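# Lift the mug off its peg and set it upright

## Task

Remove the mug from the peg, place it on the table standing upright with its opening facing up, and release it so it stays that way without the robot.

## Robot and tools

Robot: two arms on a table, left_arm (bases near y = +0.296 m) and right_arm (near y = -0.231 m), each ending in a sixteen-motor four-fingered hand. right_arm has a right hand and left_arm a mirrored left hand. A camera stand is fixed behind the arms. Loose objects may occasionally be nudged by outside pushes.

Scene frame: origin at table-top height, midway between the nominal bases; +x out over the table, +z up, +y toward left_arm. Image sides do not match arm names. Reported positions are in metres and can be off by a few centimetres, more at long reach.

Hand point axes (right hand): +z runs along straight fingers toward the tips, +y points out of the palm face, +x goes across the palm away from the thumb. On the left hand +x points toward the thumb instead. The palm face sits at y = -0.062 m; straight fingertips end about 0.12 m beyond the hand point along +z. A rigid mast behind the wrist on the palm side can strike things. The right arm's elbow sags under load, so the hand rests below its command; command higher if needed.

execute_actions(actions, cameras): actions is a list of actions, run in order; each action is a list of 1 to 15 rows, one row per 1/30 s control step. If fewer than 15 rows are given, the last row is held for the remaining steps. Every row is a single flat list of 48 numbers, each in [-1, 1], covering both arms even if one stays still:
- 0-5: left_arm dx, dy, dz, rx, ry, rz
- 6-21: left hand motors, in the order index_mcp, index_abd, index_pip, index_dip, middle_mcp, middle_abd, middle_pip, middle_dip, ring_mcp, ring_abd, ring_pip, ring_dip, thumb_cmc, thumb_axl, thumb_mcp, thumb_ipl
- 22-23: left current_limit, speed
- 24-29: right_arm dx..rz
- 30-45: right hand motors, same order
- 46-47: right current_limit, speed
The six arm numbers are an offset, not a pose: they move the hand point relative to its Hand target as it stood when the action began, expressed in that target's own axes. Every row in an action is measured from that same start, not from the previous row; a new action starts from the updated Hand target, so repeating an offset keeps moving. Scale: 1.0 = 0.6 m for dx, dy, dz and 180 degrees for the rotation vector rx, ry, rz. Orientation commands are clipped to within 40 degrees of the measured orientation each step. The hand may stop short of its target; the next action (even all zeros) re-requests it, and any remaining gap can be sent as an extra offset. To relieve a push against something, command back past the current hand point.

Hand numbers are absolute goal angles, scaled between each hinge's two stops; they are not offsets. Zero is a real goal, so to keep a hand unchanged resend its hand_goal, hand_current_limit and hand_speed. Open hand: -0.75, 0, -0.58, -0.70 for each of the three fingers, then thumb -0.71, -0.68, -0.23, -0.17. Toward +1, _mcp/_pip/_dip curl a finger toward the palm, _abd swings it away from the thumb, thumb_cmc brings the thumb in front of the palm. current_limit maps -1..+1 to 0..550 mA (minimum 11 mA); speed sets set-point rate at (speed+1)/2 of 8.5 rad/s. Defaults are +0.4 and -0.6; values persist until rewritten. A finger squeezes only while its goal lies past the object's surface.

cameras: list of names (cam_head_left, cam_head_right, cam_high, cam_left_wrist, cam_right_wrist, all 672x504) or ["all"]; with an empty actions list all are returned by default, otherwise none. An unknown name invalidates the call.

Results give each arm's end_effector_position and end_effector_quat_wxyz (scene frame), Hand target (the last commanded pose after clipping, from which the next offsets count), joint positions, velocities ("within noise" means at rest) and torques (3rd and 4th wrap at ±28 N m). Per motor: hand_goal, hand_measured, hand_current_ma (positive pushes toward -1), and hand_state: moving, goal, blocked (stalled away from goal, pressing) or overload (shut off). Also hand_current_limit, hand_speed, and possibly MOTOR HOT or OVER-TEMPERATURE FAULT lines.

zoom_image(camera, region): enlarges [x0, y0, x1, y1] pixels (at most 504 by 504) of that camera's newest image. read_manual(section) returns only licence text. finished_scene(scene=1) ends the scene irreversibly.

Avoid: dropping the mug or letting go while it moves; slamming or hard pushes into the peg, table or stand; any contact between the two arms or one hand gripping the other; anything leaving the table. A finger motor drawing 495 mA or more for 5 s shuts down for 10 s. Holding loads, stretched arms or pushing at unreachable poses heat motors; at 100 °C the arm drops for 30 to 60 s. Arm stops discard hand commands sent meanwhile. Time passes while thinking, and the robot holds its last command then.

Each tool is called after "Request:" as a command line: name --argument value for each argument, lists and objects as JSON in quotes; but a table of rows of numbers goes row by row, as --pt "numbers of a row", without its own name.

## Session

Request:
execute_actions --actions '[]'

Scene clock: 0.00 s.
left_arm: end_effector_position=(+0.2070, +0.5391, +0.3292) hand_goal=(-0.754, +0.000, -0.576, -0.696, -0.754, +0.000, -0.576, -0.696, -0.754, +0.000, -0.576, -0.696, -0.714, -0.678, -0.226, -0.168) hand_measured=(-0.754, +0.000, -0.576, -0.696, -0.754, +0.000, -0.576, -0.696, -0.754, +0.000, -0.576, -0.696, -0.714, -0.678, -0.226, -0.168) hand_current_ma=(+0, +0, +0, +0, +0, +0, +0, +0, +0, +0, +0, +0, +0, +0, +0, +0) hand_state=(goal, goal, goal, goal, goal, goal, goal, goal, goal, goal, goal, goal, goal, goal, goal, goal) hand_current_limit=0.40 hand_speed=-0.60 end_effector_quat_wxyz=(+0.265, -0.147, +0.947, -0.108) | right_arm: end_effector_position=(+0.5037, -0.2792, +0.3811) hand_goal=(-0.754, +0.000, -0.576, -0.696, -0.754, +0.000, -0.576, -0.696, -0.754, +0.000, -0.576, -0.696, -0.714, -0.678, -0.226, -0.168) hand_measured=(-0.754, +0.000, -0.576, -0.696, -0.754, +0.000, -0.576, -0.696, -0.754, +0.000, -0.576, -0.696, -0.714, -0.678, -0.226, -0.168) hand_current_ma=(+0, +0, +0, +0, +0, +0, +0, +0, +0, +0, +0, +0, +0, +0, +0, +0) hand_state=(goal, goal, goal, goal, goal, goal, goal, goal, goal, goal, goal, goal, goal, goal, goal, goal) hand_current_limit=0.40 hand_speed=-0.60 end_effector_quat_wxyz=(+0.196, +0.843, +0.501, +0.026)
Joint positions: left_arm=[1.021 0.924 1.21 -1.641 0.544 -0.941] | right_arm=[0.198 1.301 1.475 -1.543 0.347 0.624]
Joint velocities: within noise
Joint torques (N m): no reading
Heat: left arm: hottest shoulder 32 °C; right arm: hottest waist 34 °C.
Hand target: left_arm +0.2088, +0.5420, +0.3377; +0.271, -0.144, +0.946, -0.101 | right_arm +0.5066, -0.2788, +0.3943; +0.202, +0.843, +0.498, +0.040

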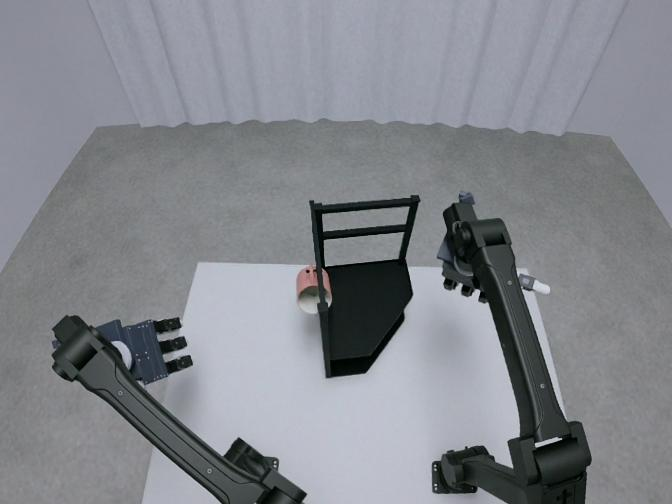

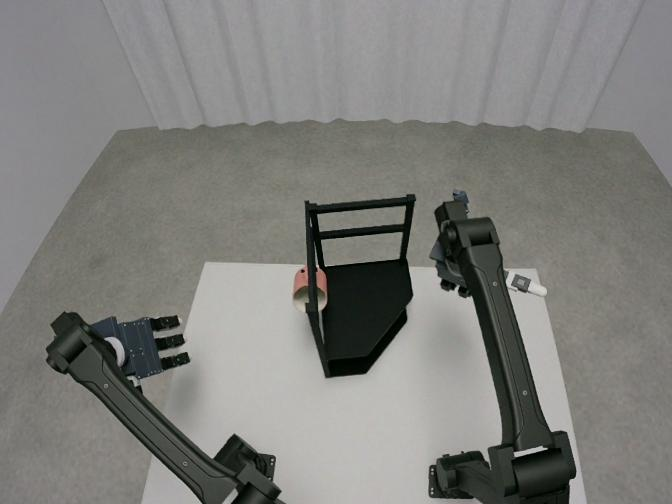

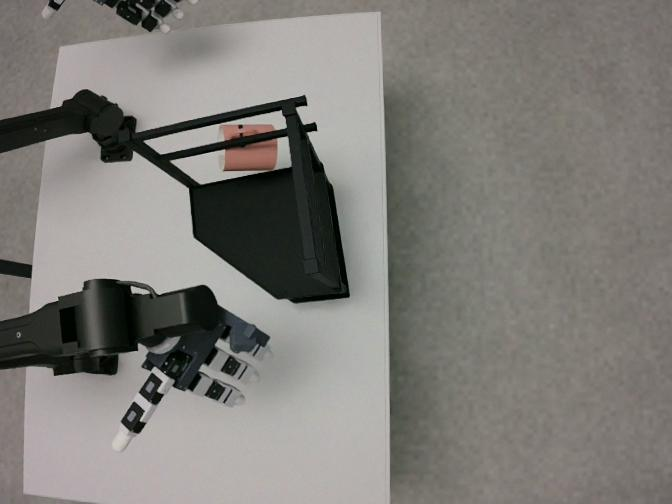

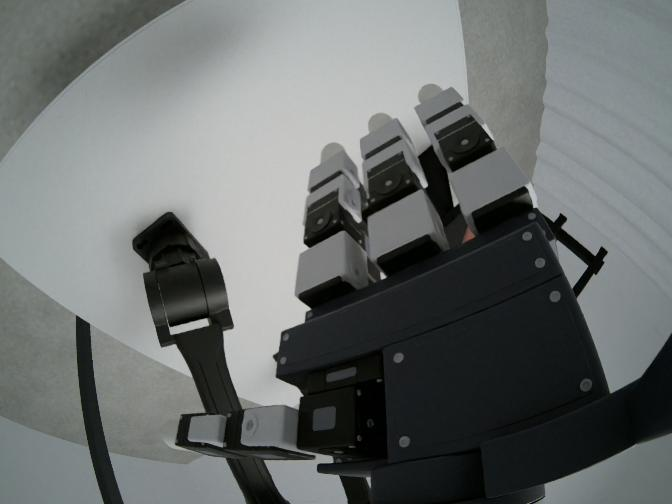

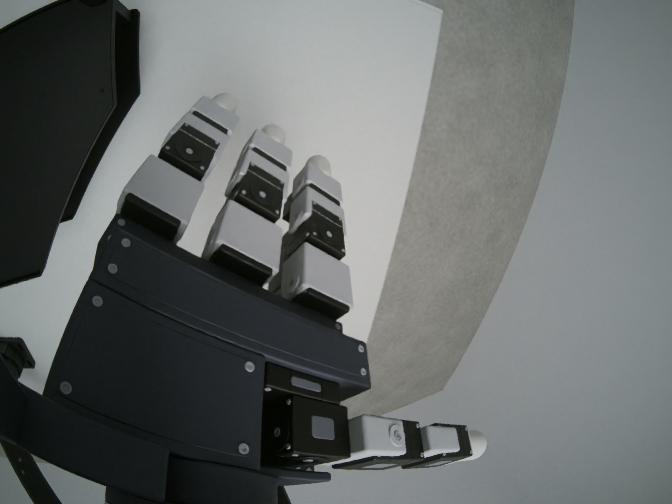

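Request:
zoom_image --camera "cam_head_left" --region '[250, 180, 450, 390]'

Request:
zoom_image --camera "cam_head_right" --region '[250, 180, 450, 390]'

Request:
zoom_image --camera "cam_high" --region '[120, 80, 360, 310]'

Scaled by 2.400.

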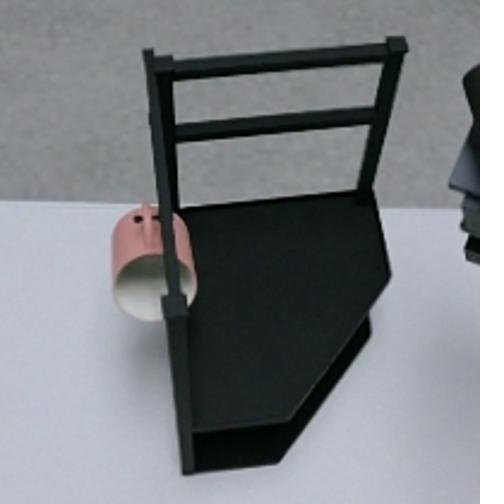

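Scaled by 2.400.

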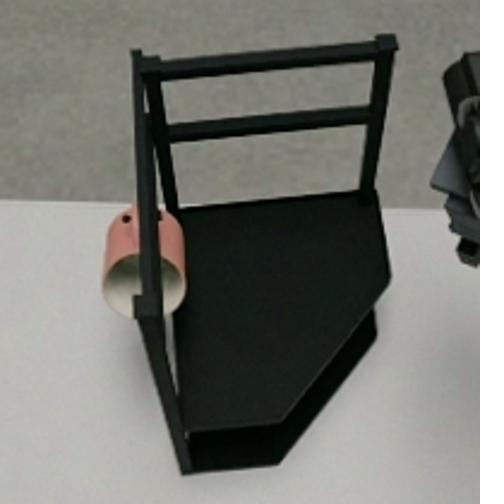

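Scaled by 2.100.

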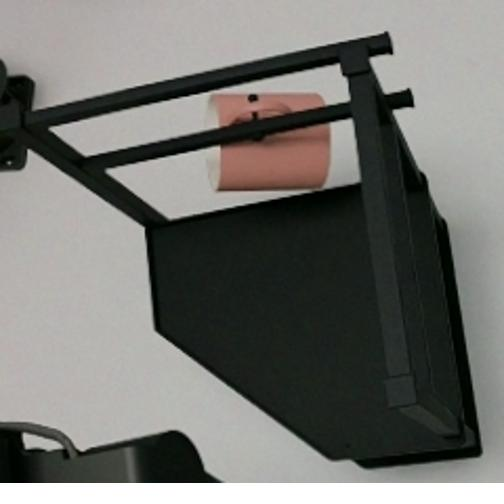

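Request:
zoom_image --camera "cam_high" --region '[200, 90, 320, 190]'

Request:
zoom_image --camera "cam_head_left" --region '[280, 240, 360, 320]'

Request:
zoom_image --camera "cam_head_right" --region '[280, 240, 360, 320]'

Scaled by 4.200.

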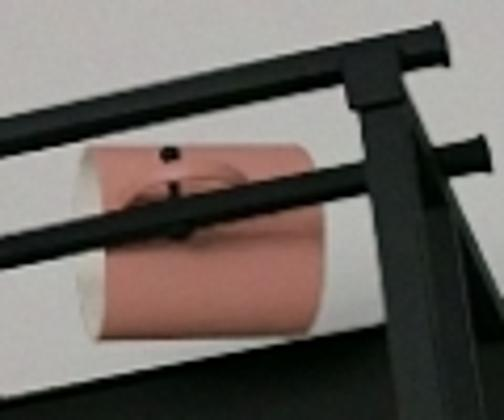

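Scaled by 6.300.

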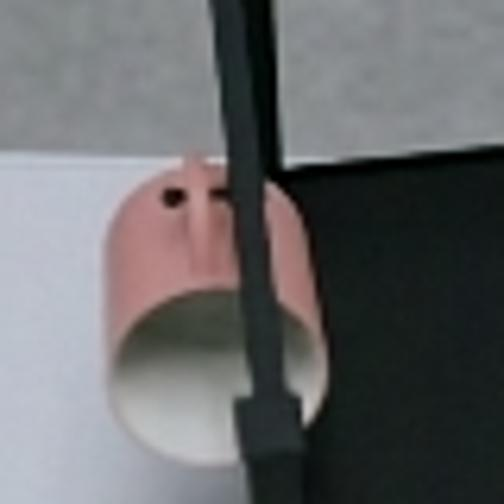

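Scaled by 6.300.

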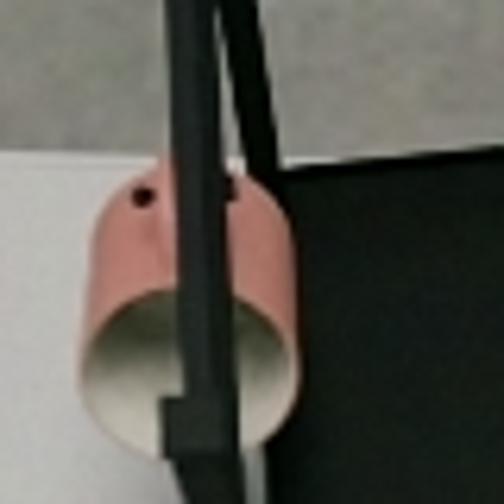

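Request:
zoom_image --camera "cam_head_left" --region '[180, 404, 300, 504]'

Request:
zoom_image --camera "cam_head_left" --region '[400, 404, 600, 504]'

Request:
zoom_image --camera "cam_high" --region '[0, 70, 180, 190]'

Request:
zoom_image --camera "cam_high" --region '[20, 260, 300, 460]'

Scaled by 4.200.

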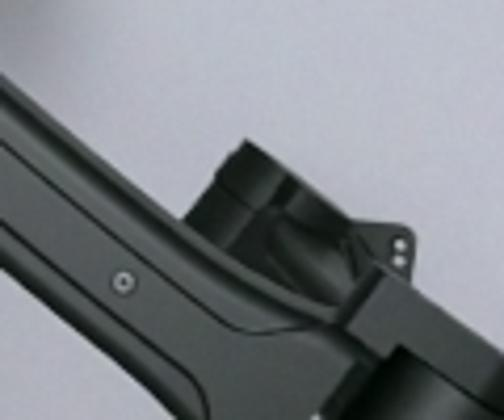

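Scaled by 2.520.

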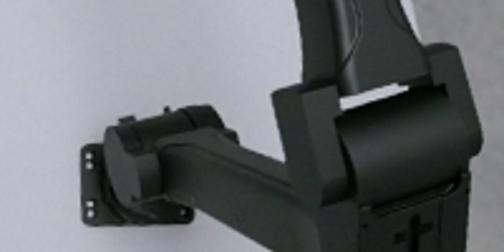

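Scaled by 2.800.

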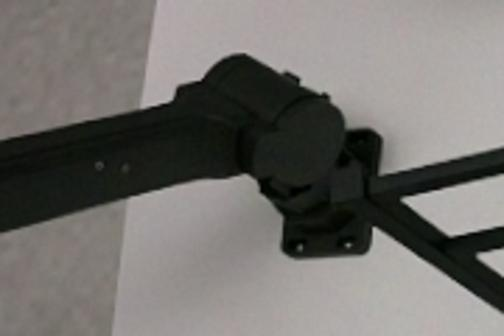

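Scaled by 1.800.

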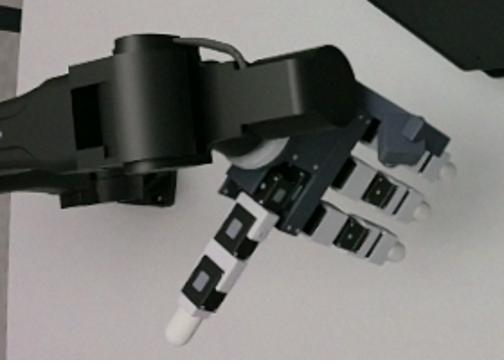

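Request:
execute_actions --actions '[[[-0.0185,0.0013,0,0,0,0.0404,-0.754,0,-0.576,-0.696,-0.754,0,-0.576,-0.696,-0.754,0,-0.576,-0.696,-0.714,-0.678,-0.226,-0.168,0.4,-0.6,0,0,0,0,0,0,-0.754,0,-0.576,-0.696,-0.754,0,-0.576,-0.696,-0.754,0,-0.576,-0.696,-0.714,-0.678,-0.226,-0.168,0.4,-0.6],[-0.037,0.0026,0,0,0,0.0807,-0.754,0,-0.576,-0.696,-0.754,0,-0.576,-0.696,-0.754,0,-0.576,-0.696,-0.714,-0.678,-0.226,-0.168,0.4,-0.6,0,0,0,0,0,0,-0.754,0,-0.576,-0.696,-0.754,0,-0.576,-0.696,-0.754,0,-0.576,-0.696,-0.714,-0.678,-0.226,-0.168,0.4,-0.6],[-0.0553,0.0039,0,0,0,0.1211,-0.754,0,-0.576,-0.696,-0.754,0,-0.576,-0.696,-0.754,0,-0.576,-0.696,-0.714,-0.678,-0.226,-0.168,0.4,-0.6,0,0,0,0,0,0,-0.754,0,-0.576,-0.696,-0.754,0,-0.576,-0.696,-0.754,0,-0.576,-0.696,-0.714,-0.678,-0.226,-0.168,0.4,-0.6]]]' --cameras '[]'

Scene clock: 25.40 s.
left_arm: end_effector_position=(+0.2347, +0.5500, +0.3455) hand_goal=(-0.754, +0.000, -0.576, -0.696, -0.754, +0.000, -0.576, -0.696, -0.754, +0.000, -0.576, -0.696, -0.714, -0.678, -0.226, -0.168) hand_measured=(-0.752, +0.000, -0.576, -0.696, -0.752, +0.000, -0.576, -0.696, -0.752, +0.000, -0.576, -0.696, -0.714, -0.678, -0.224, -0.168) hand_current_ma=(+4, +0, -2, +0, +5, +0, -2, +0, +6, +0, -2, +0, +1, +2, +6, +1) hand_state=(goal, goal, goal, goal, goal, goal, goal, goal, goal, goal, goal, goal, goal, goal, goal, goal) hand_current_limit=0.40 hand_speed=-0.60 end_effector_quat_wxyz=(+0.280, +0.034, +0.958, -0.054) | right_arm: end_effector_position=(+0.5037, -0.2792, +0.3811) hand_goal=(-0.754, +0.000, -0.576, -0.696, -0.754, +0.000, -0.576, -0.696, -0.754, +0.000, -0.576, -0.696, -0.714, -0.678, -0.226, -0.168) hand_measured=(-0.754, +0.000, -0.576, -0.696, -0.754, +0.000, -0.576, -0.696, -0.754, +0.000, -0.576, -0.696, -0.714, -0.678, -0.224, -0.168) hand_current_ma=(+1, +0, -2, +0, +1, +0, -2, +0, +1, +0, -2, +0, -2, +2, +8, +1) hand_state=(goal, goal, goal, goal, goal, goal, goal, goal, goal, goal, goal, goal, goal, goal, goal, goal) hand_current_limit=0.40 hand_speed=-0.60 end_effector_quat_wxyz=(+0.196, +0.843, +0.501, +0.026)
Joint positions: left_arm=[1.007 0.919 1.21 -1.635 0.536 -0.579] | right_arm=[0.198 1.301 1.475 -1.543 0.347 0.624]
Joint torques (N m): left_arm=[2.02 -1.96 11.29 0.65 0.91 0.22] | right_arm=[-0.67 -9.05 9.32 0.29 0.46 0.01]
Heat: left arm: hottest shoulder 32 °C; right arm: hottest elbow 36 °C.
Hand target: left_arm +0.2351, +0.5551, +0.3531; +0.285, +0.037, +0.957, -0.048 | right_arm +0.5066, -0.2788, +0.3943; +0.202, +0.843, +0.498, +0.040
Off the commanded pose: left_arm 0.009 m, 1 deg | right_arm 0.014 m, 2 deg.
No camera images: "cameras" was empty.

Request:
execute_actions --actions '[[[-0.0553,0.0039,0,0,0,0.1211,-0.754,0,-0.576,-0.696,-0.754,0,-0.576,-0.696,-0.754,0,-0.576,-0.696,-0.714,-0.678,-0.226,-0.168,0.4,-0.6,0,0,0,0,0,0,-0.754,0,-0.576,-0.696,-0.754,0,-0.576,-0.696,-0.754,0,-0.576,-0.696,-0.714,-0.678,-0.226,-0.168,0.4,-0.6]],[[-0.0553,0.0039,0,0,0,0.1211,-0.754,0,-0.576,-0.696,-0.754,0,-0.576,-0.696,-0.754,0,-0.576,-0.696,-0.714,-0.678,-0.226,-0.168,0.4,-0.6,0,0,0,0,0,0,-0.754,0,-0.576,-0.696,-0.754,0,-0.576,-0.696,-0.754,0,-0.576,-0.696,-0.714,-0.678,-0.226,-0.168,0.4,-0.6]],[[-0.0553,0.0039,0,0,0,0.1211,-0.754,0,-0.576,-0.696,-0.754,0,-0.576,-0.696,-0.754,0,-0.576,-0.696,-0.714,-0.678,-0.226,-0.168,0.4,-0.6,0,0,0,0,0,0,-0.754,0,-0.576,-0.696,-0.754,0,-0.576,-0.696,-0.754,0,-0.576,-0.696,-0.714,-0.678,-0.226,-0.168,0.4,-0.6]],[[-0.0553,0.0039,0,0,0,0.1211,-0.754,0,-0.576,-0.696,-0.754,0,-0.576,-0.696,-0.754,0,-0.576,-0.696,-0.714,-0.678,-0.226,-0.168,0.4,-0.6,0,0,0,0,0,0,-0.754,0,-0.576,-0.696,-0.754,0,-0.576,-0.696,-0.754,0,-0.576,-0.696,-0.714,-0.678,-0.226,-0.168,0.4,-0.6]]]' --cameras '["all"]'

Scene clock: 28.67 s.
left_arm: end_effector_position=(+0.3189, +0.4881, +0.4104) hand_goal=(-0.754, +0.000, -0.576, -0.696, -0.754, +0.000, -0.576, -0.696, -0.754, +0.000, -0.576, -0.696, -0.714, -0.678, -0.226, -0.168) hand_measured=(-0.756, +0.000, -0.576, -0.696, -0.756, +0.000, -0.576, -0.696, -0.756, +0.000, -0.576, -0.696, -0.716, -0.678, -0.224, -0.168) hand_current_ma=(-4, +0, -2, +0, -5, +0, -2, +0, -5, +0, -2, +0, -7, +2, +6, +1) hand_state=(goal, goal, goal, goal, goal, goal, goal, goal, goal, goal, goal, goal, goal, goal, goal, goal) hand_current_limit=0.40 hand_speed=-0.60 end_effector_quat_wxyz=(+0.240, +0.686, +0.668, +0.160) | right_arm: end_effector_position=(+0.5037, -0.2792, +0.3811) hand_goal=(-0.754, +0.000, -0.576, -0.696, -0.754, +0.000, -0.576, -0.696, -0.754, +0.000, -0.576, -0.696, -0.714, -0.678, -0.226, -0.168) hand_measured=(-0.754, +0.000, -0.576, -0.696, -0.754, +0.000, -0.576, -0.696, -0.754, +0.000, -0.576, -0.696, -0.714, -0.678, -0.224, -0.168) hand_current_ma=(+1, +0, -2, +0, +1, +0, -2, +0, +1, +0, -2, +0, -2, +2, +8, +1) hand_state=(goal, goal, goal, goal, goal, goal, goal, goal, goal, goal, goal, goal, goal, goal, goal, goal) hand_current_limit=0.40 hand_speed=-0.60 end_effector_quat_wxyz=(+0.196, +0.843, +0.501, +0.026)
Joint positions: left_arm=[1.008 0.914 1.21 -1.629 0.539 0.946] | right_arm=[0.198 1.301 1.475 -1.543 0.347 0.624]
Joint torques (N m): left_arm=[2.43 -1.67 11.3 0.43 1 0.25] | right_arm=[-0.97 -8.76 9.57 0.32 0.47 -0.01]
Heat: left arm: hottest elbow 33 °C; right arm: hottest elbow 36 °C.
Hand target: left_arm +0.3182, +0.4927, +0.4157; +0.240, +0.686, +0.667, +0.162 | right_arm +0.5066, -0.2788, +0.3943; +0.202, +0.843, +0.498, +0.040
Off the commanded pose: left_arm 0.007 m, 0 deg | right_arm 0.014 m, 2 deg.

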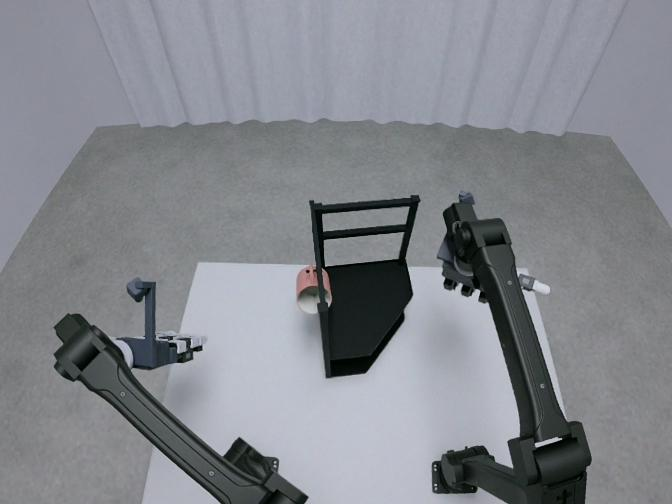

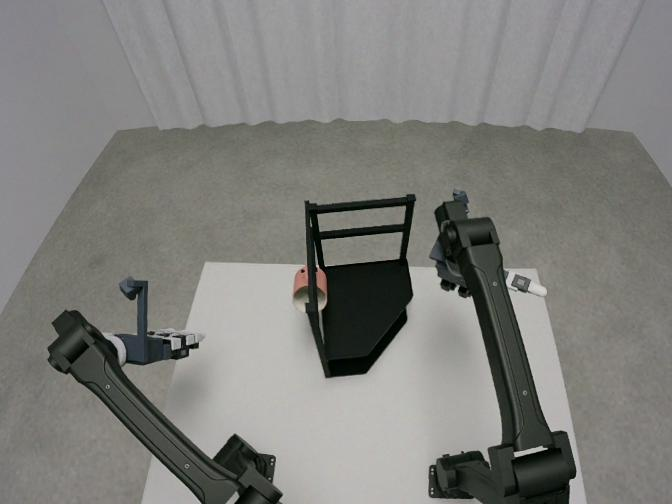

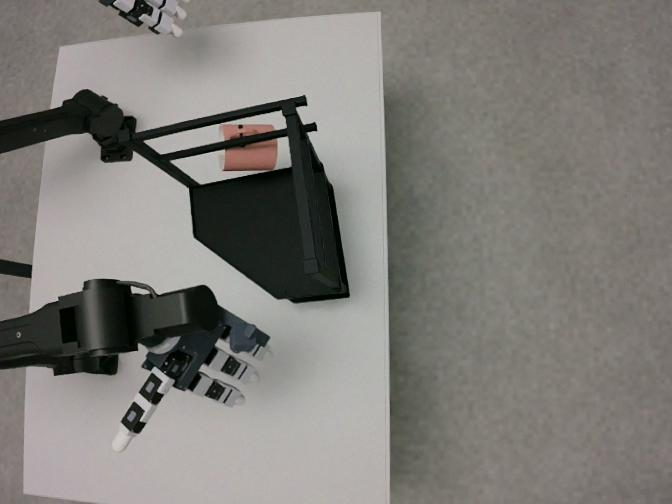

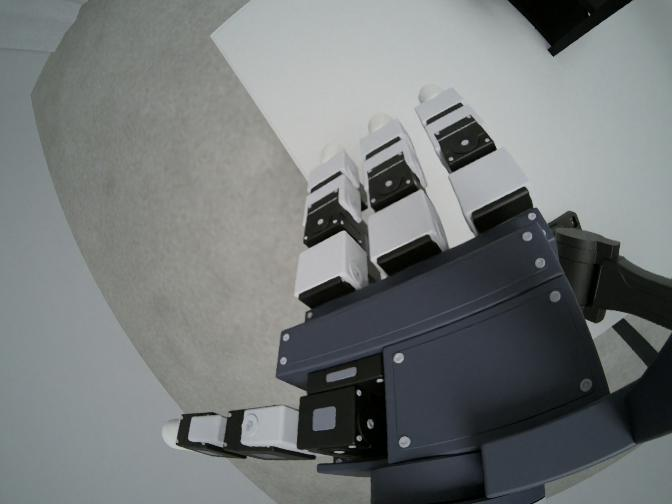

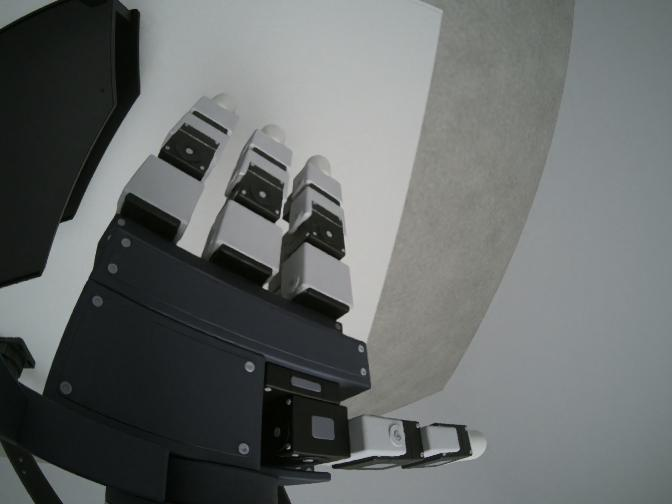

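Request:
zoom_image --camera "cam_head_left" --region '[100, 260, 240, 400]'

Request:
zoom_image --camera "cam_high" --region '[60, 0, 240, 60]'

Scaled by 3.600.

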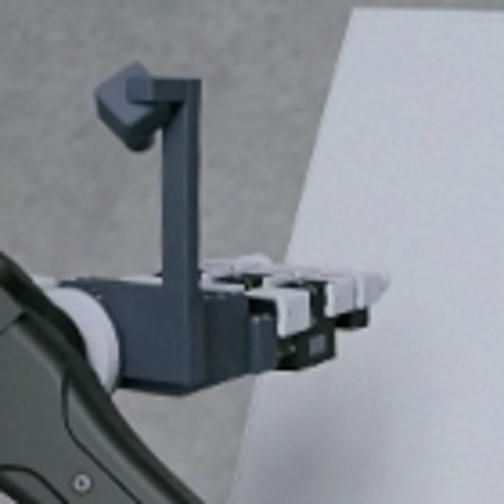

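Scaled by 2.800.

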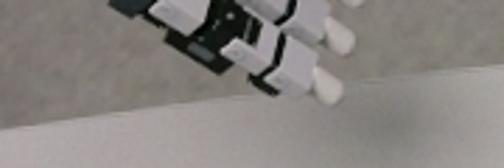

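Request:
execute_actions --actions '[[[-0.0615,-0.0003,0.1112,-0.057,-0.0773,0.0735,-0.754,0,-0.576,-0.696,-0.754,0,-0.576,-0.696,-0.754,0,-0.576,-0.696,0.43,-0.678,-0.226,-0.168,0.4,-0.6,0,0,0,0,0,0,-0.754,0,-0.576,-0.696,-0.754,0,-0.576,-0.696,-0.754,0,-0.576,-0.696,-0.714,-0.678,-0.226,-0.168,0.4,-0.6]],[[-0.0342,-0.0102,0.1218,-0.057,-0.0773,0.0735,-0.754,0,-0.576,-0.696,-0.754,0,-0.576,-0.696,-0.754,0,-0.576,-0.696,0.43,-0.678,-0.226,-0.168,0.4,-0.6,0,0,0,0,0,0,-0.754,0,-0.576,-0.696,-0.754,0,-0.576,-0.696,-0.754,0,-0.576,-0.696,-0.714,-0.678,-0.226,-0.168,0.4,-0.6]],[[-0.0082,-0.0275,0.1235,-0.057,-0.0773,0.0735,-0.754,0,-0.576,-0.696,-0.754,0,-0.576,-0.696,-0.754,0,-0.576,-0.696,0.43,-0.678,-0.226,-0.168,0.4,-0.6,0,0,0,0,0,0,-0.754,0,-0.576,-0.696,-0.754,0,-0.576,-0.696,-0.754,0,-0.576,-0.696,-0.714,-0.678,-0.226,-0.168,0.4,-0.6]]]' --cameras '["cam_head_left", "cam_high", "cam_left_wrist"]'

Scene clock: 34.53 s.
left_arm: end_effector_position=(+0.4115, +0.3584, +0.2540) hand_goal=(-0.754, +0.000, -0.576, -0.696, -0.754, +0.000, -0.576, -0.696, -0.754, +0.000, -0.576, -0.696, +0.430, -0.678, -0.226, -0.168) hand_measured=(-0.762, +0.000, -0.576, -0.696, -0.764, +0.000, -0.576, -0.696, -0.762, +0.000, -0.576, -0.696, +0.422, -0.678, -0.224, -0.168) hand_current_ma=(-30, +0, -2, +0, -33, +0, -2, +0, -30, +0, -2, +0, -23, +2, +6, +1) hand_state=(goal, goal, goal, goal, goal, goal, goal, goal, goal, goal, goal, goal, goal, goal, goal, goal) hand_current_limit=0.40 hand_speed=-0.60 end_effector_quat_wxyz=(+0.552, +0.788, +0.228, +0.151) | right_arm: end_effector_position=(+0.5037, -0.2792, +0.3811) hand_goal=(-0.754, +0.000, -0.576, -0.696, -0.754, +0.000, -0.576, -0.696, -0.754, +0.000, -0.576, -0.696, -0.714, -0.678, -0.226, -0.168) hand_measured=(-0.754, +0.000, -0.576, -0.696, -0.754, +0.000, -0.576, -0.696, -0.754, +0.000, -0.576, -0.696, -0.714, -0.678, -0.224, -0.168) hand_current_ma=(+1, +0, -2, +0, +1, +0, -2, +0, +1, +0, -2, +0, -2, +2, +8, +1) hand_state=(goal, goal, goal, goal, goal, goal, goal, goal, goal, goal, goal, goal, goal, goal, goal, goal) hand_current_limit=0.40 hand_speed=-0.60 end_effector_quat_wxyz=(+0.196, +0.843, +0.501, +0.026)
Joint positions: left_arm=[0.705 1.457 0.874 -1.333 1.194 1.925] | right_arm=[0.198 1.301 1.475 -1.543 0.347 0.624]
Joint torques (N m): left_arm=[0.26 -6.53 10.29 -0.64 1.58 0.2] | right_arm=[-0.09 -8.88 9.39 0.18 0.48 0.03]
Heat: left arm: hottest elbow 33 °C; right arm: hottest elbow 37 °C.
Hand target: left_arm +0.4198, +0.3600, +0.2598; +0.554, +0.792, +0.213, +0.148 | right_arm +0.5066, -0.2788, +0.3943; +0.202, +0.843, +0.498, +0.040
Off the commanded pose: left_arm 0.010 m, 2 deg | right_arm 0.014 m, 2 deg.
Images, in order (width x height): cam_head_left 672x504, cam_high 672x504, cam_left_wrist 672x504.

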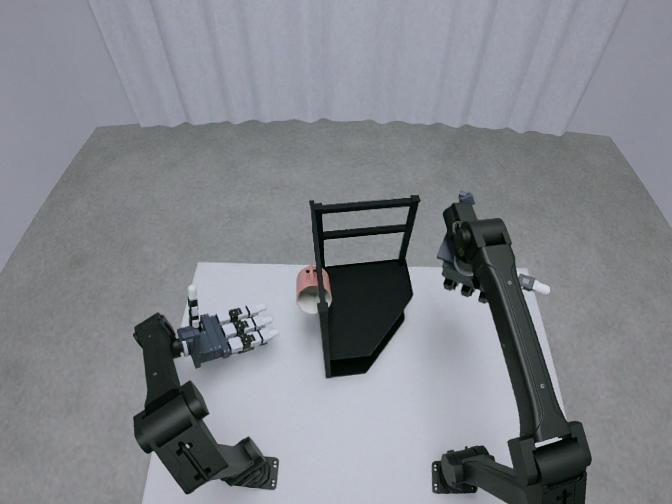

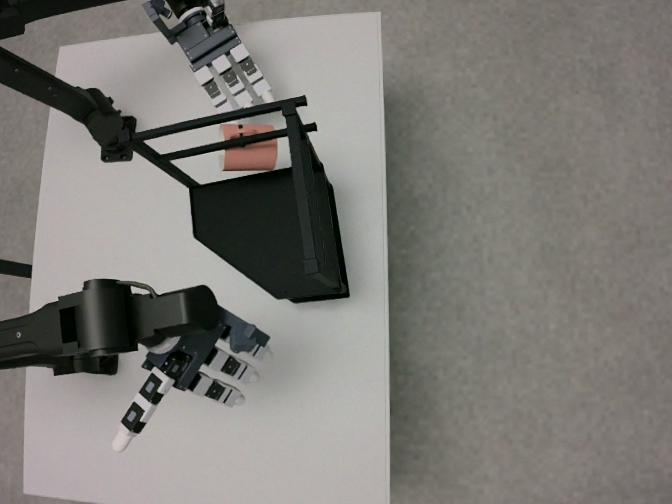

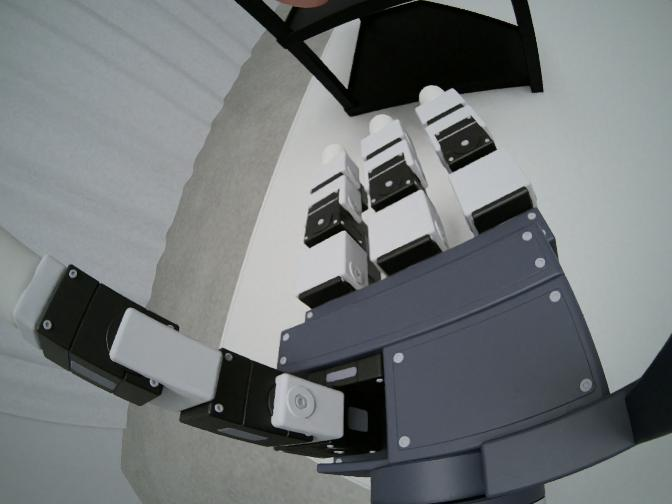

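Request:
zoom_image --camera "cam_head_left" --region '[170, 270, 290, 380]'

Request:
zoom_image --camera "cam_high" --region '[130, 0, 330, 190]'

Request:
zoom_image --camera "cam_left_wrist" --region '[220, 0, 560, 130]'

Scaled by 4.200.

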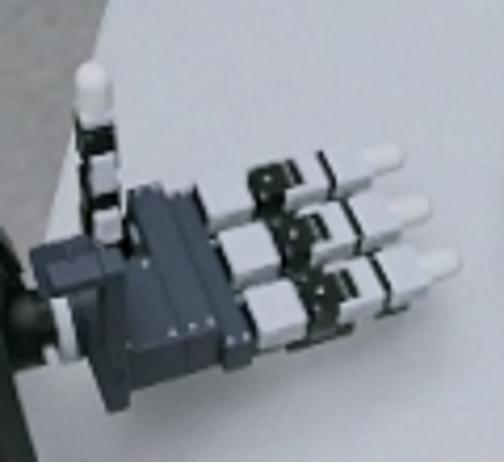

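Scaled by 2.520.

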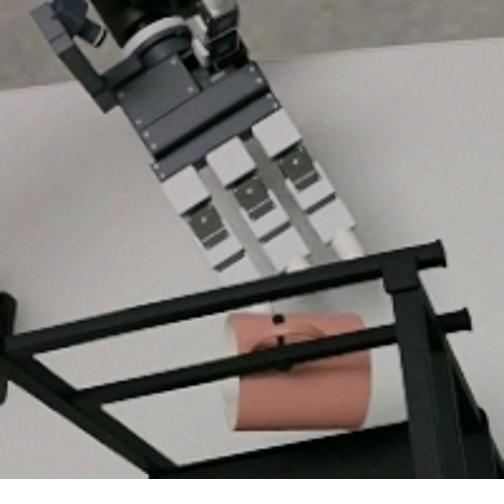

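Scaled by 1.482 from the camera's 672x504 image, which has a finer 960x720 frame.

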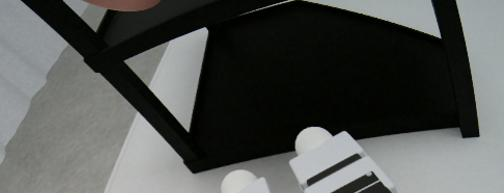

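Request:
execute_actions --actions '[]' --cameras '["cam_head_left", "cam_head_right"]'

Request:
zoom_image --camera "cam_head_right" --region '[160, 260, 340, 390]'

Request:
zoom_image --camera "cam_head_left" --region '[160, 260, 340, 390]'

Scene clock: 37.43 s.
left_arm: end_effector_position=(+0.4114, +0.3584, +0.2540) hand_goal=(-0.754, +0.000, -0.576, -0.696, -0.754, +0.000, -0.576, -0.696, -0.754, +0.000, -0.576, -0.696, +0.430, -0.678, -0.226, -0.168) hand_measured=(-0.762, +0.000, -0.576, -0.696, -0.764, +0.000, -0.576, -0.696, -0.762, +0.000, -0.576, -0.696, +0.422, -0.678, -0.224, -0.168) hand_current_ma=(-30, +0, -2, +0, -33, +0, -2, +0, -30, +0, -2, +0, -23, +2, +6, +1) hand_state=(goal, goal, goal, goal, goal, goal, goal, goal, goal, goal, goal, goal, goal, goal, goal, goal) hand_current_limit=0.40 hand_speed=-0.60 end_effector_quat_wxyz=(+0.552, +0.788, +0.228, +0.151) | right_arm: end_effector_position=(+0.5037, -0.2792, +0.3811) hand_goal=(-0.754, +0.000, -0.576, -0.696, -0.754, +0.000, -0.576, -0.696, -0.754, +0.000, -0.576, -0.696, -0.714, -0.678, -0.226, -0.168) hand_measured=(-0.754, +0.000, -0.576, -0.696, -0.754, +0.000, -0.576, -0.696, -0.754, +0.000, -0.576, -0.696, -0.714, -0.678, -0.224, -0.168) hand_current_ma=(+1, +0, -2, +0, +1, +0, -2, +0, +1, +0, -2, +0, -2, +2, +8, +1) hand_state=(goal, goal, goal, goal, goal, goal, goal, goal, goal, goal, goal, goal, goal, goal, goal, goal) hand_current_limit=0.40 hand_speed=-0.60 end_effector_quat_wxyz=(+0.196, +0.843, +0.501, +0.026)
Joint positions: left_arm=[0.705 1.457 0.874 -1.333 1.194 1.925] | right_arm=[0.198 1.301 1.475 -1.543 0.347 0.624]
Joint velocities: within noise
Joint torques (N m): left_arm=[0.21 -6.83 10.13 -0.7 1.59 0.22] | right_arm=[0.44 -8.82 9.29 0.25 0.49 0.03]
Heat: left arm: hottest elbow 33 °C; right arm: hottest elbow 37 °C.
Hand target: left_arm +0.4198, +0.3600, +0.2598; +0.554, +0.792, +0.213, +0.148 | right_arm +0.5066, -0.2788, +0.3943; +0.202, +0.843, +0.498, +0.040
Off the commanded pose: left_arm 0.010 m, 2 deg | right_arm 0.014 m, 2 deg.
Images, in order (width x height): cam_head_left 672x504, cam_head_right 672x504.

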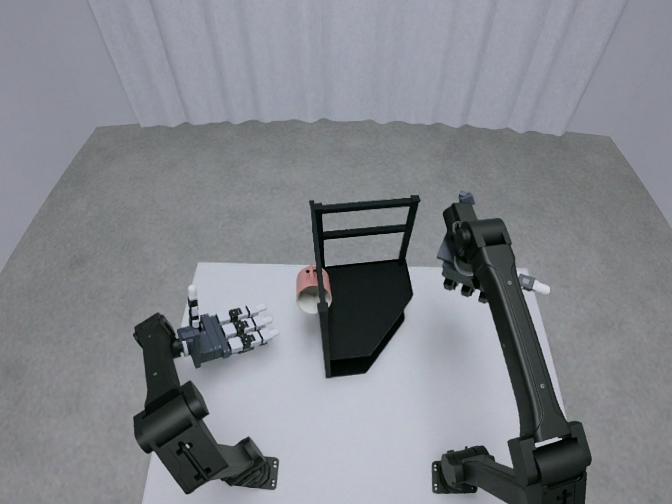

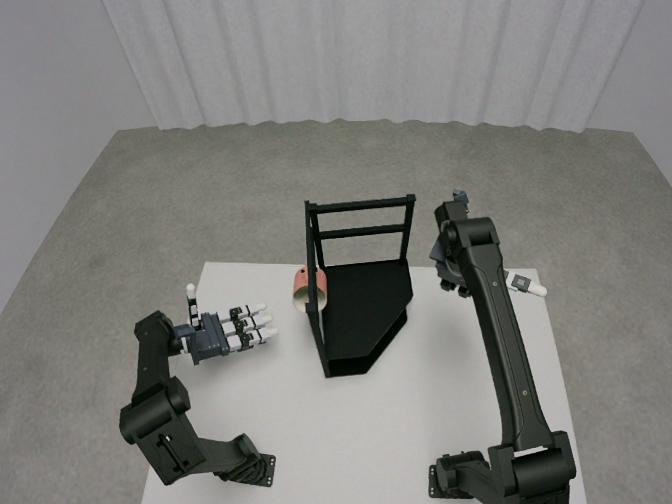

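Scaled by 2.800.

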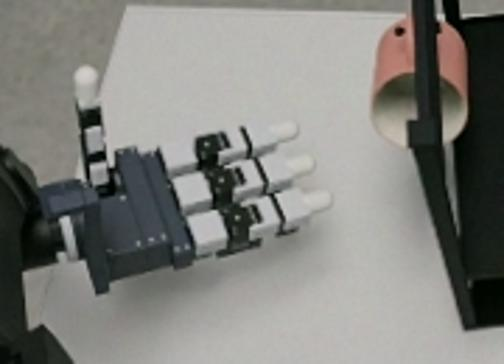

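Scaled by 2.800.

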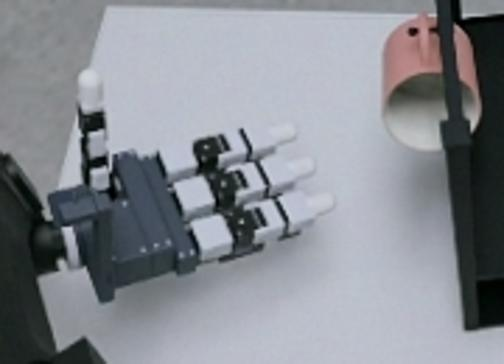

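Request:
execute_actions --actions '[]' --cameras '["cam_left_wrist"]'

Request:
zoom_image --camera "cam_left_wrist" --region '[220, 0, 400, 130]'

Request:
zoom_image --camera "cam_left_wrist" --region '[380, 0, 560, 130]'

Scene clock: 39.50 s.
left_arm: end_effector_position=(+0.4114, +0.3584, +0.2540) hand_goal=(-0.754, +0.000, -0.576, -0.696, -0.754, +0.000, -0.576, -0.696, -0.754, +0.000, -0.576, -0.696, +0.430, -0.678, -0.226, -0.168) hand_measured=(-0.762, +0.000, -0.576, -0.696, -0.764, +0.000, -0.576, -0.696, -0.762, +0.000, -0.576, -0.696, +0.422, -0.678, -0.224, -0.168) hand_current_ma=(-30, +0, -2, +0, -33, +0, -2, +0, -30, +0, -2, +0, -23, +2, +6, +1) hand_state=(goal, goal, goal, goal, goal, goal, goal, goal, goal, goal, goal, goal, goal, goal, goal, goal) hand_current_limit=0.40 hand_speed=-0.60 end_effector_quat_wxyz=(+0.552, +0.788, +0.228, +0.151) | right_arm: end_effector_position=(+0.5037, -0.2792, +0.3811) hand_goal=(-0.754, +0.000, -0.576, -0.696, -0.754, +0.000, -0.576, -0.696, -0.754, +0.000, -0.576, -0.696, -0.714, -0.678, -0.226, -0.168) hand_measured=(-0.754, +0.000, -0.576, -0.696, -0.754, +0.000, -0.576, -0.696, -0.754, +0.000, -0.576, -0.696, -0.714, -0.678, -0.224, -0.168) hand_current_ma=(+1, +0, -2, +0, +1, +0, -2, +0, +1, +0, -2, +0, -2, +2, +8, +1) hand_state=(goal, goal, goal, goal, goal, goal, goal, goal, goal, goal, goal, goal, goal, goal, goal, goal) hand_current_limit=0.40 hand_speed=-0.60 end_effector_quat_wxyz=(+0.196, +0.843, +0.501, +0.026)
Joint positions: left_arm=[0.705 1.457 0.874 -1.333 1.194 1.925] | right_arm=[0.198 1.301 1.475 -1.543 0.347 0.624]
Joint velocities: within noise
Joint torques (N m): left_arm=[0.03 -6.07 10.07 -0.61 1.57 0.21] | right_arm=[-0.15 -9.35 9.47 0.51 0.5 0.06]
Heat: left arm: hottest elbow 33 °C; right arm: hottest elbow 37 °C.
Hand target: left_arm +0.4198, +0.3600, +0.2598; +0.554, +0.792, +0.213, +0.148 | right_arm +0.5066, -0.2788, +0.3943; +0.202, +0.843, +0.498, +0.040
Off the commanded pose: left_arm 0.010 m, 2 deg | right_arm 0.014 m, 2 deg.
Images, in order (width x height): cam_left_wrist 672x504.

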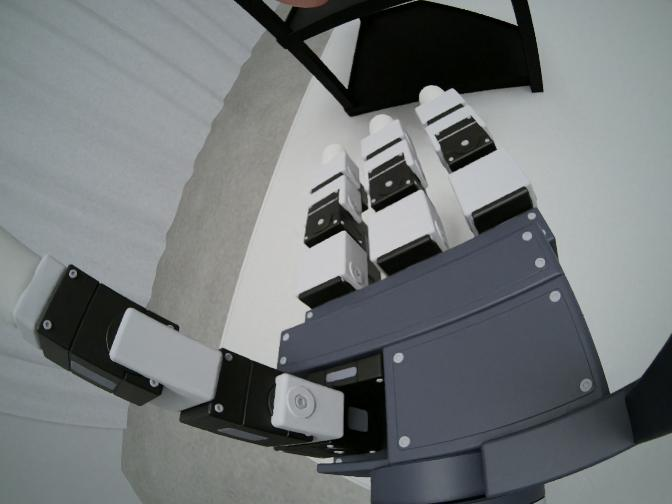

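Scaled by 2.800 from the camera's 672x504 image, which has a finer 960x720 frame.

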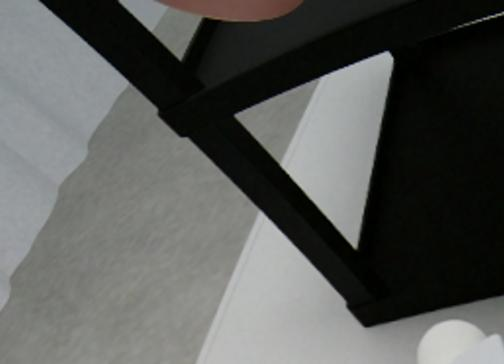

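Scaled by 2.800 from the camera's 672x504 image, which has a finer 960x720 frame.

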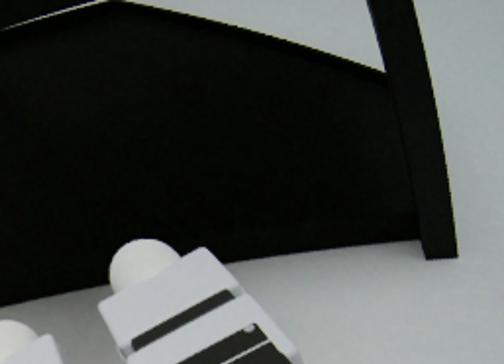

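Request:
execute_actions --actions '[[[-0.0029,0.0119,-0.0164,-0.0417,0.0543,-0.0119,-0.754,0,-0.576,-0.696,-0.754,0,-0.576,-0.696,-0.754,0,-0.576,-0.696,0.43,-0.678,-0.226,-0.168,0.4,-0.6,0,0,0,0,0,0,-0.754,0,-0.576,-0.696,-0.754,0,-0.576,-0.696,-0.754,0,-0.576,-0.696,-0.714,-0.678,-0.226,-0.168,0.4,-0.6],[-0.0058,0.0238,-0.0328,-0.0834,0.1085,-0.0238,-0.754,0,-0.576,-0.696,-0.754,0,-0.576,-0.696,-0.754,0,-0.576,-0.696,0.43,-0.678,-0.226,-0.168,0.4,-0.6,0,0,0,0,0,0,-0.754,0,-0.576,-0.696,-0.754,0,-0.576,-0.696,-0.754,0,-0.576,-0.696,-0.714,-0.678,-0.226,-0.168,0.4,-0.6]]]' --cameras '["cam_head_left", "cam_high", "cam_left_wrist"]'

Scene clock: 48.77 s.
left_arm: end_effector_position=(+0.4123, +0.3594, +0.2556) hand_goal=(-0.754, +0.000, -0.576, -0.696, -0.754, +0.000, -0.576, -0.696, -0.754, +0.000, -0.576, -0.696, +0.430, -0.678, -0.226, -0.168) hand_measured=(-0.764, +0.000, -0.576, -0.696, -0.764, +0.000, -0.576, -0.696, -0.764, +0.000, -0.576, -0.696, +0.424, -0.678, -0.224, -0.168) hand_current_ma=(-32, +0, -2, +0, -37, +0, -2, +0, -35, +0, -2, +0, -22, +2, +6, +1) hand_state=(goal, goal, goal, goal, goal, goal, goal, goal, goal, goal, goal, goal, goal, goal, goal, goal) hand_current_limit=0.40 hand_speed=-0.60 end_effector_quat_wxyz=(+0.554, +0.786, +0.227, +0.156) | right_arm: end_effector_position=(+0.5037, -0.2792, +0.3811) hand_goal=(-0.754, +0.000, -0.576, -0.696, -0.754, +0.000, -0.576, -0.696, -0.754, +0.000, -0.576, -0.696, -0.714, -0.678, -0.226, -0.168) hand_measured=(-0.754, +0.000, -0.576, -0.696, -0.754, +0.000, -0.576, -0.696, -0.754, +0.000, -0.576, -0.696, -0.714, -0.678, -0.224, -0.168) hand_current_ma=(+1, +0, -2, +0, +1, +0, -2, +0, +1, +0, -2, +0, -2, +2, +8, +1) hand_state=(goal, goal, goal, goal, goal, goal, goal, goal, goal, goal, goal, goal, goal, goal, goal, goal) hand_current_limit=0.40 hand_speed=-0.60 end_effector_quat_wxyz=(+0.196, +0.843, +0.501, +0.026)
Joint positions: left_arm=[0.705 1.456 0.873 -1.323 1.205 1.92] | right_arm=[0.198 1.301 1.475 -1.543 0.347 0.624]
Joint torques (N m): left_arm=[1.38 -7.77 7.34 -0.49 1.25 0.14] | right_arm=[-0.26 -9.11 9.24 0.18 0.52 0.01]
Heat: left arm: hottest elbow 33 °C; right arm: hottest elbow 38 °C.
Hand target: left_arm +0.4117, +0.3588, +0.2549; +0.553, +0.787, +0.228, +0.152 (last step not sent: back at the drive's target) | right_arm +0.5066, -0.2788, +0.3943; +0.202, +0.843, +0.498, +0.040
Off the commanded pose: left_arm 0.027 m, 23 deg | right_arm 0.014 m, 2 deg.
pose unreachable (left arm): on one or more control steps of this call, first in action 0 (counted from 0), this arm could not follow its commanded pose, so it was not sent that pose on those steps. It may still have moved: this result reports where it is.
cause: moving toward the commanded pose would bring two parts of the arm too close to each other (joints 4 (wrist pitch) to 6 (wrist roll) lie between them).
Images, in order (width x height): cam_head_left 672x504, cam_high 672x504, cam_left_wrist 672x504.

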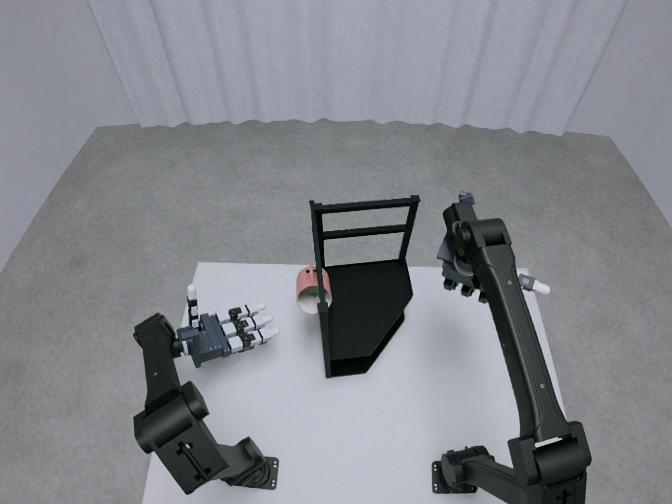

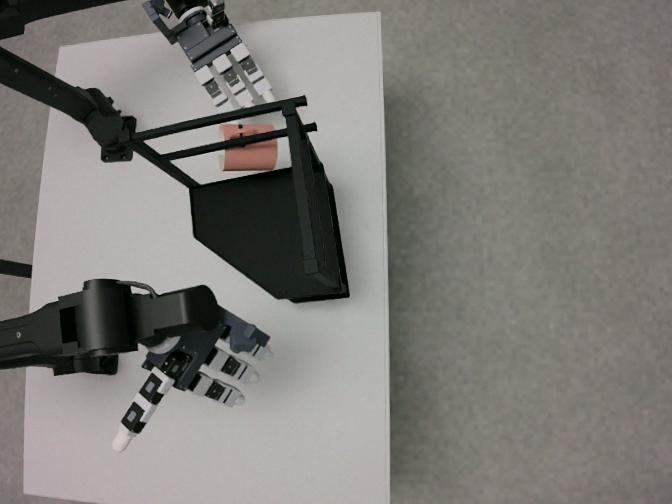

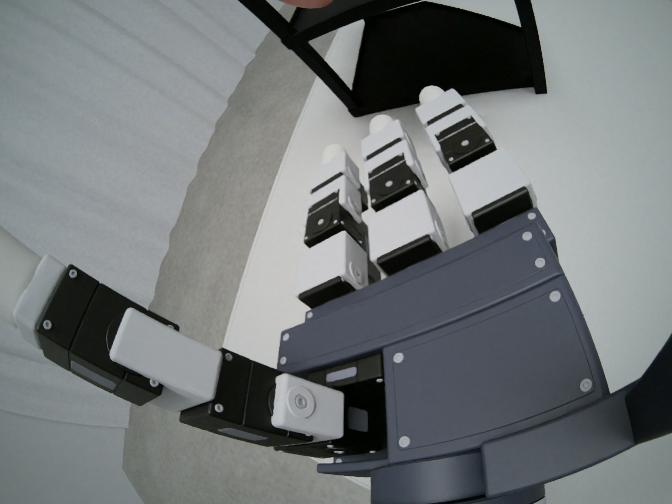

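Request:
execute_actions --actions '[[[-0.0008,0.0685,0.005,0.07,0,0,-0.754,0,-0.576,-0.696,-0.754,0,-0.576,-0.696,-0.754,0,-0.576,-0.696,0.43,-0.678,-0.226,-0.168,0.4,-0.6,0,0,0,0,0,0,-0.754,0,-0.576,-0.696,-0.754,0,-0.576,-0.696,-0.754,0,-0.576,-0.696,-0.714,-0.678,-0.226,-0.168,0.4,-0.6],[-0.0017,0.137,0.01,0.139,0,0,-0.754,0,-0.576,-0.696,-0.754,0,-0.576,-0.696,-0.754,0,-0.576,-0.696,0.43,-0.678,-0.226,-0.168,0.4,-0.6,0,0,0,0,0,0,-0.754,0,-0.576,-0.696,-0.754,0,-0.576,-0.696,-0.754,0,-0.576,-0.696,-0.714,-0.678,-0.226,-0.168,0.4,-0.6]]]' --cameras '["cam_head_left", "cam_high", "cam_left_wrist"]'

Scene clock: 61.60 s.
left_arm: end_effector_position=(+0.4235, +0.3314, +0.3224) hand_goal=(-0.754, +0.000, -0.576, -0.696, -0.754, +0.000, -0.576, -0.696, -0.754, +0.000, -0.576, -0.696, +0.430, -0.678, -0.226, -0.168) hand_measured=(-0.764, +0.000, -0.576, -0.696, -0.766, +0.000, -0.576, -0.696, -0.766, +0.000, -0.576, -0.696, +0.428, -0.678, -0.224, -0.168) hand_current_ma=(-33, +0, -2, +0, -42, +0, -2, +0, -40, +0, -2, +0, -7, +2, +6, +1) hand_state=(goal, goal, goal, goal, goal, goal, goal, goal, goal, goal, goal, goal, goal, goal, goal, goal) hand_current_limit=0.40 hand_speed=-0.60 end_effector_quat_wxyz=(+0.372, +0.887, +0.256, +0.101) | right_arm: end_effector_position=(+0.5037, -0.2792, +0.3811) hand_goal=(-0.754, +0.000, -0.576, -0.696, -0.754, +0.000, -0.576, -0.696, -0.754, +0.000, -0.576, -0.696, -0.714, -0.678, -0.226, -0.168) hand_measured=(-0.754, +0.000, -0.576, -0.696, -0.754, +0.000, -0.576, -0.696, -0.754, +0.000, -0.576, -0.696, -0.714, -0.678, -0.224, -0.168) hand_current_ma=(+1, +0, -2, +0, +1, +0, -2, +0, +1, +0, -2, +0, -2, +2, +8, +1) hand_state=(goal, goal, goal, goal, goal, goal, goal, goal, goal, goal, goal, goal, goal, goal, goal, goal) hand_current_limit=0.40 hand_speed=-0.60 end_effector_quat_wxyz=(+0.196, +0.843, +0.501, +0.026)
Joint positions: left_arm=[0.591 1.223 1.088 -1.457 0.791 1.585] | right_arm=[0.198 1.301 1.475 -1.543 0.347 0.624]
Joint torques (N m): left_arm=[0.56 -6.3 11.45 -0.09 1.09 0.01] | right_arm=[-0.26 -8.64 9.31 0.28 0.53 0.03]
Heat: left arm: hottest elbow 33 °C; right arm: hottest elbow 39 °C.
Hand target: left_arm +0.4294, +0.3300, +0.3302; +0.370, +0.888, +0.255, +0.099 | right_arm +0.5066, -0.2788, +0.3943; +0.202, +0.843, +0.498, +0.040
Off the commanded pose: left_arm 0.010 m, 0 deg | right_arm 0.014 m, 2 deg.
Images, in order (width x height): cam_head_left 672x504, cam_high 672x504, cam_left_wrist 672x504.

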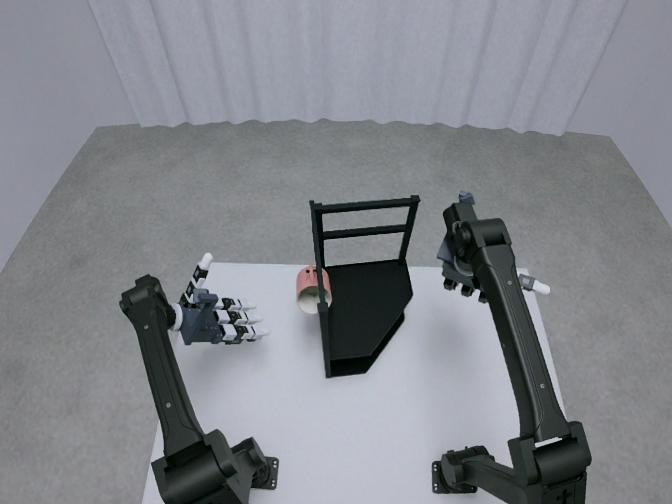

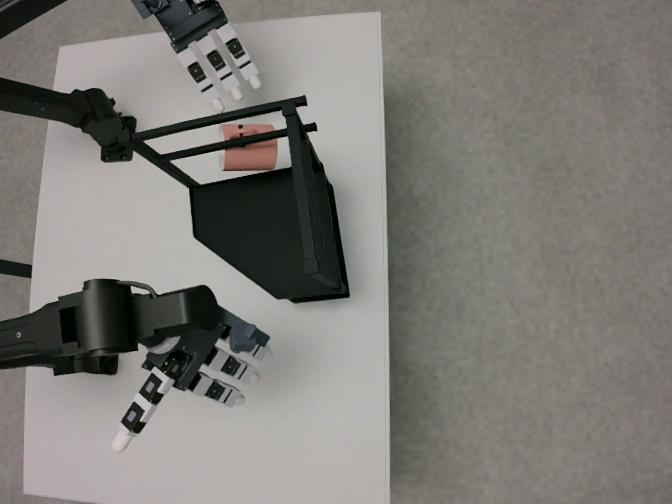

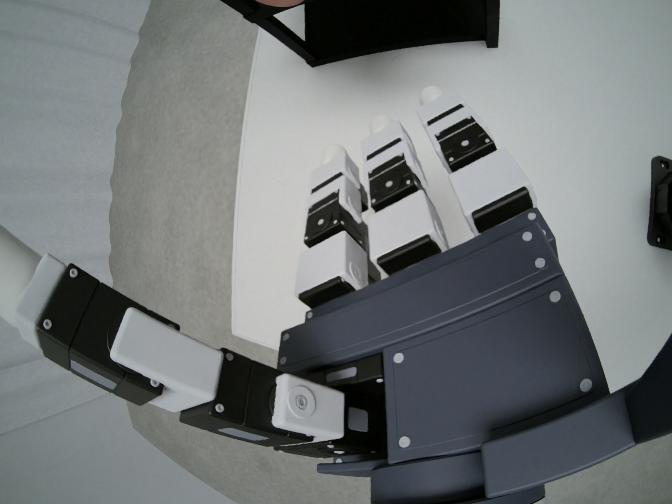

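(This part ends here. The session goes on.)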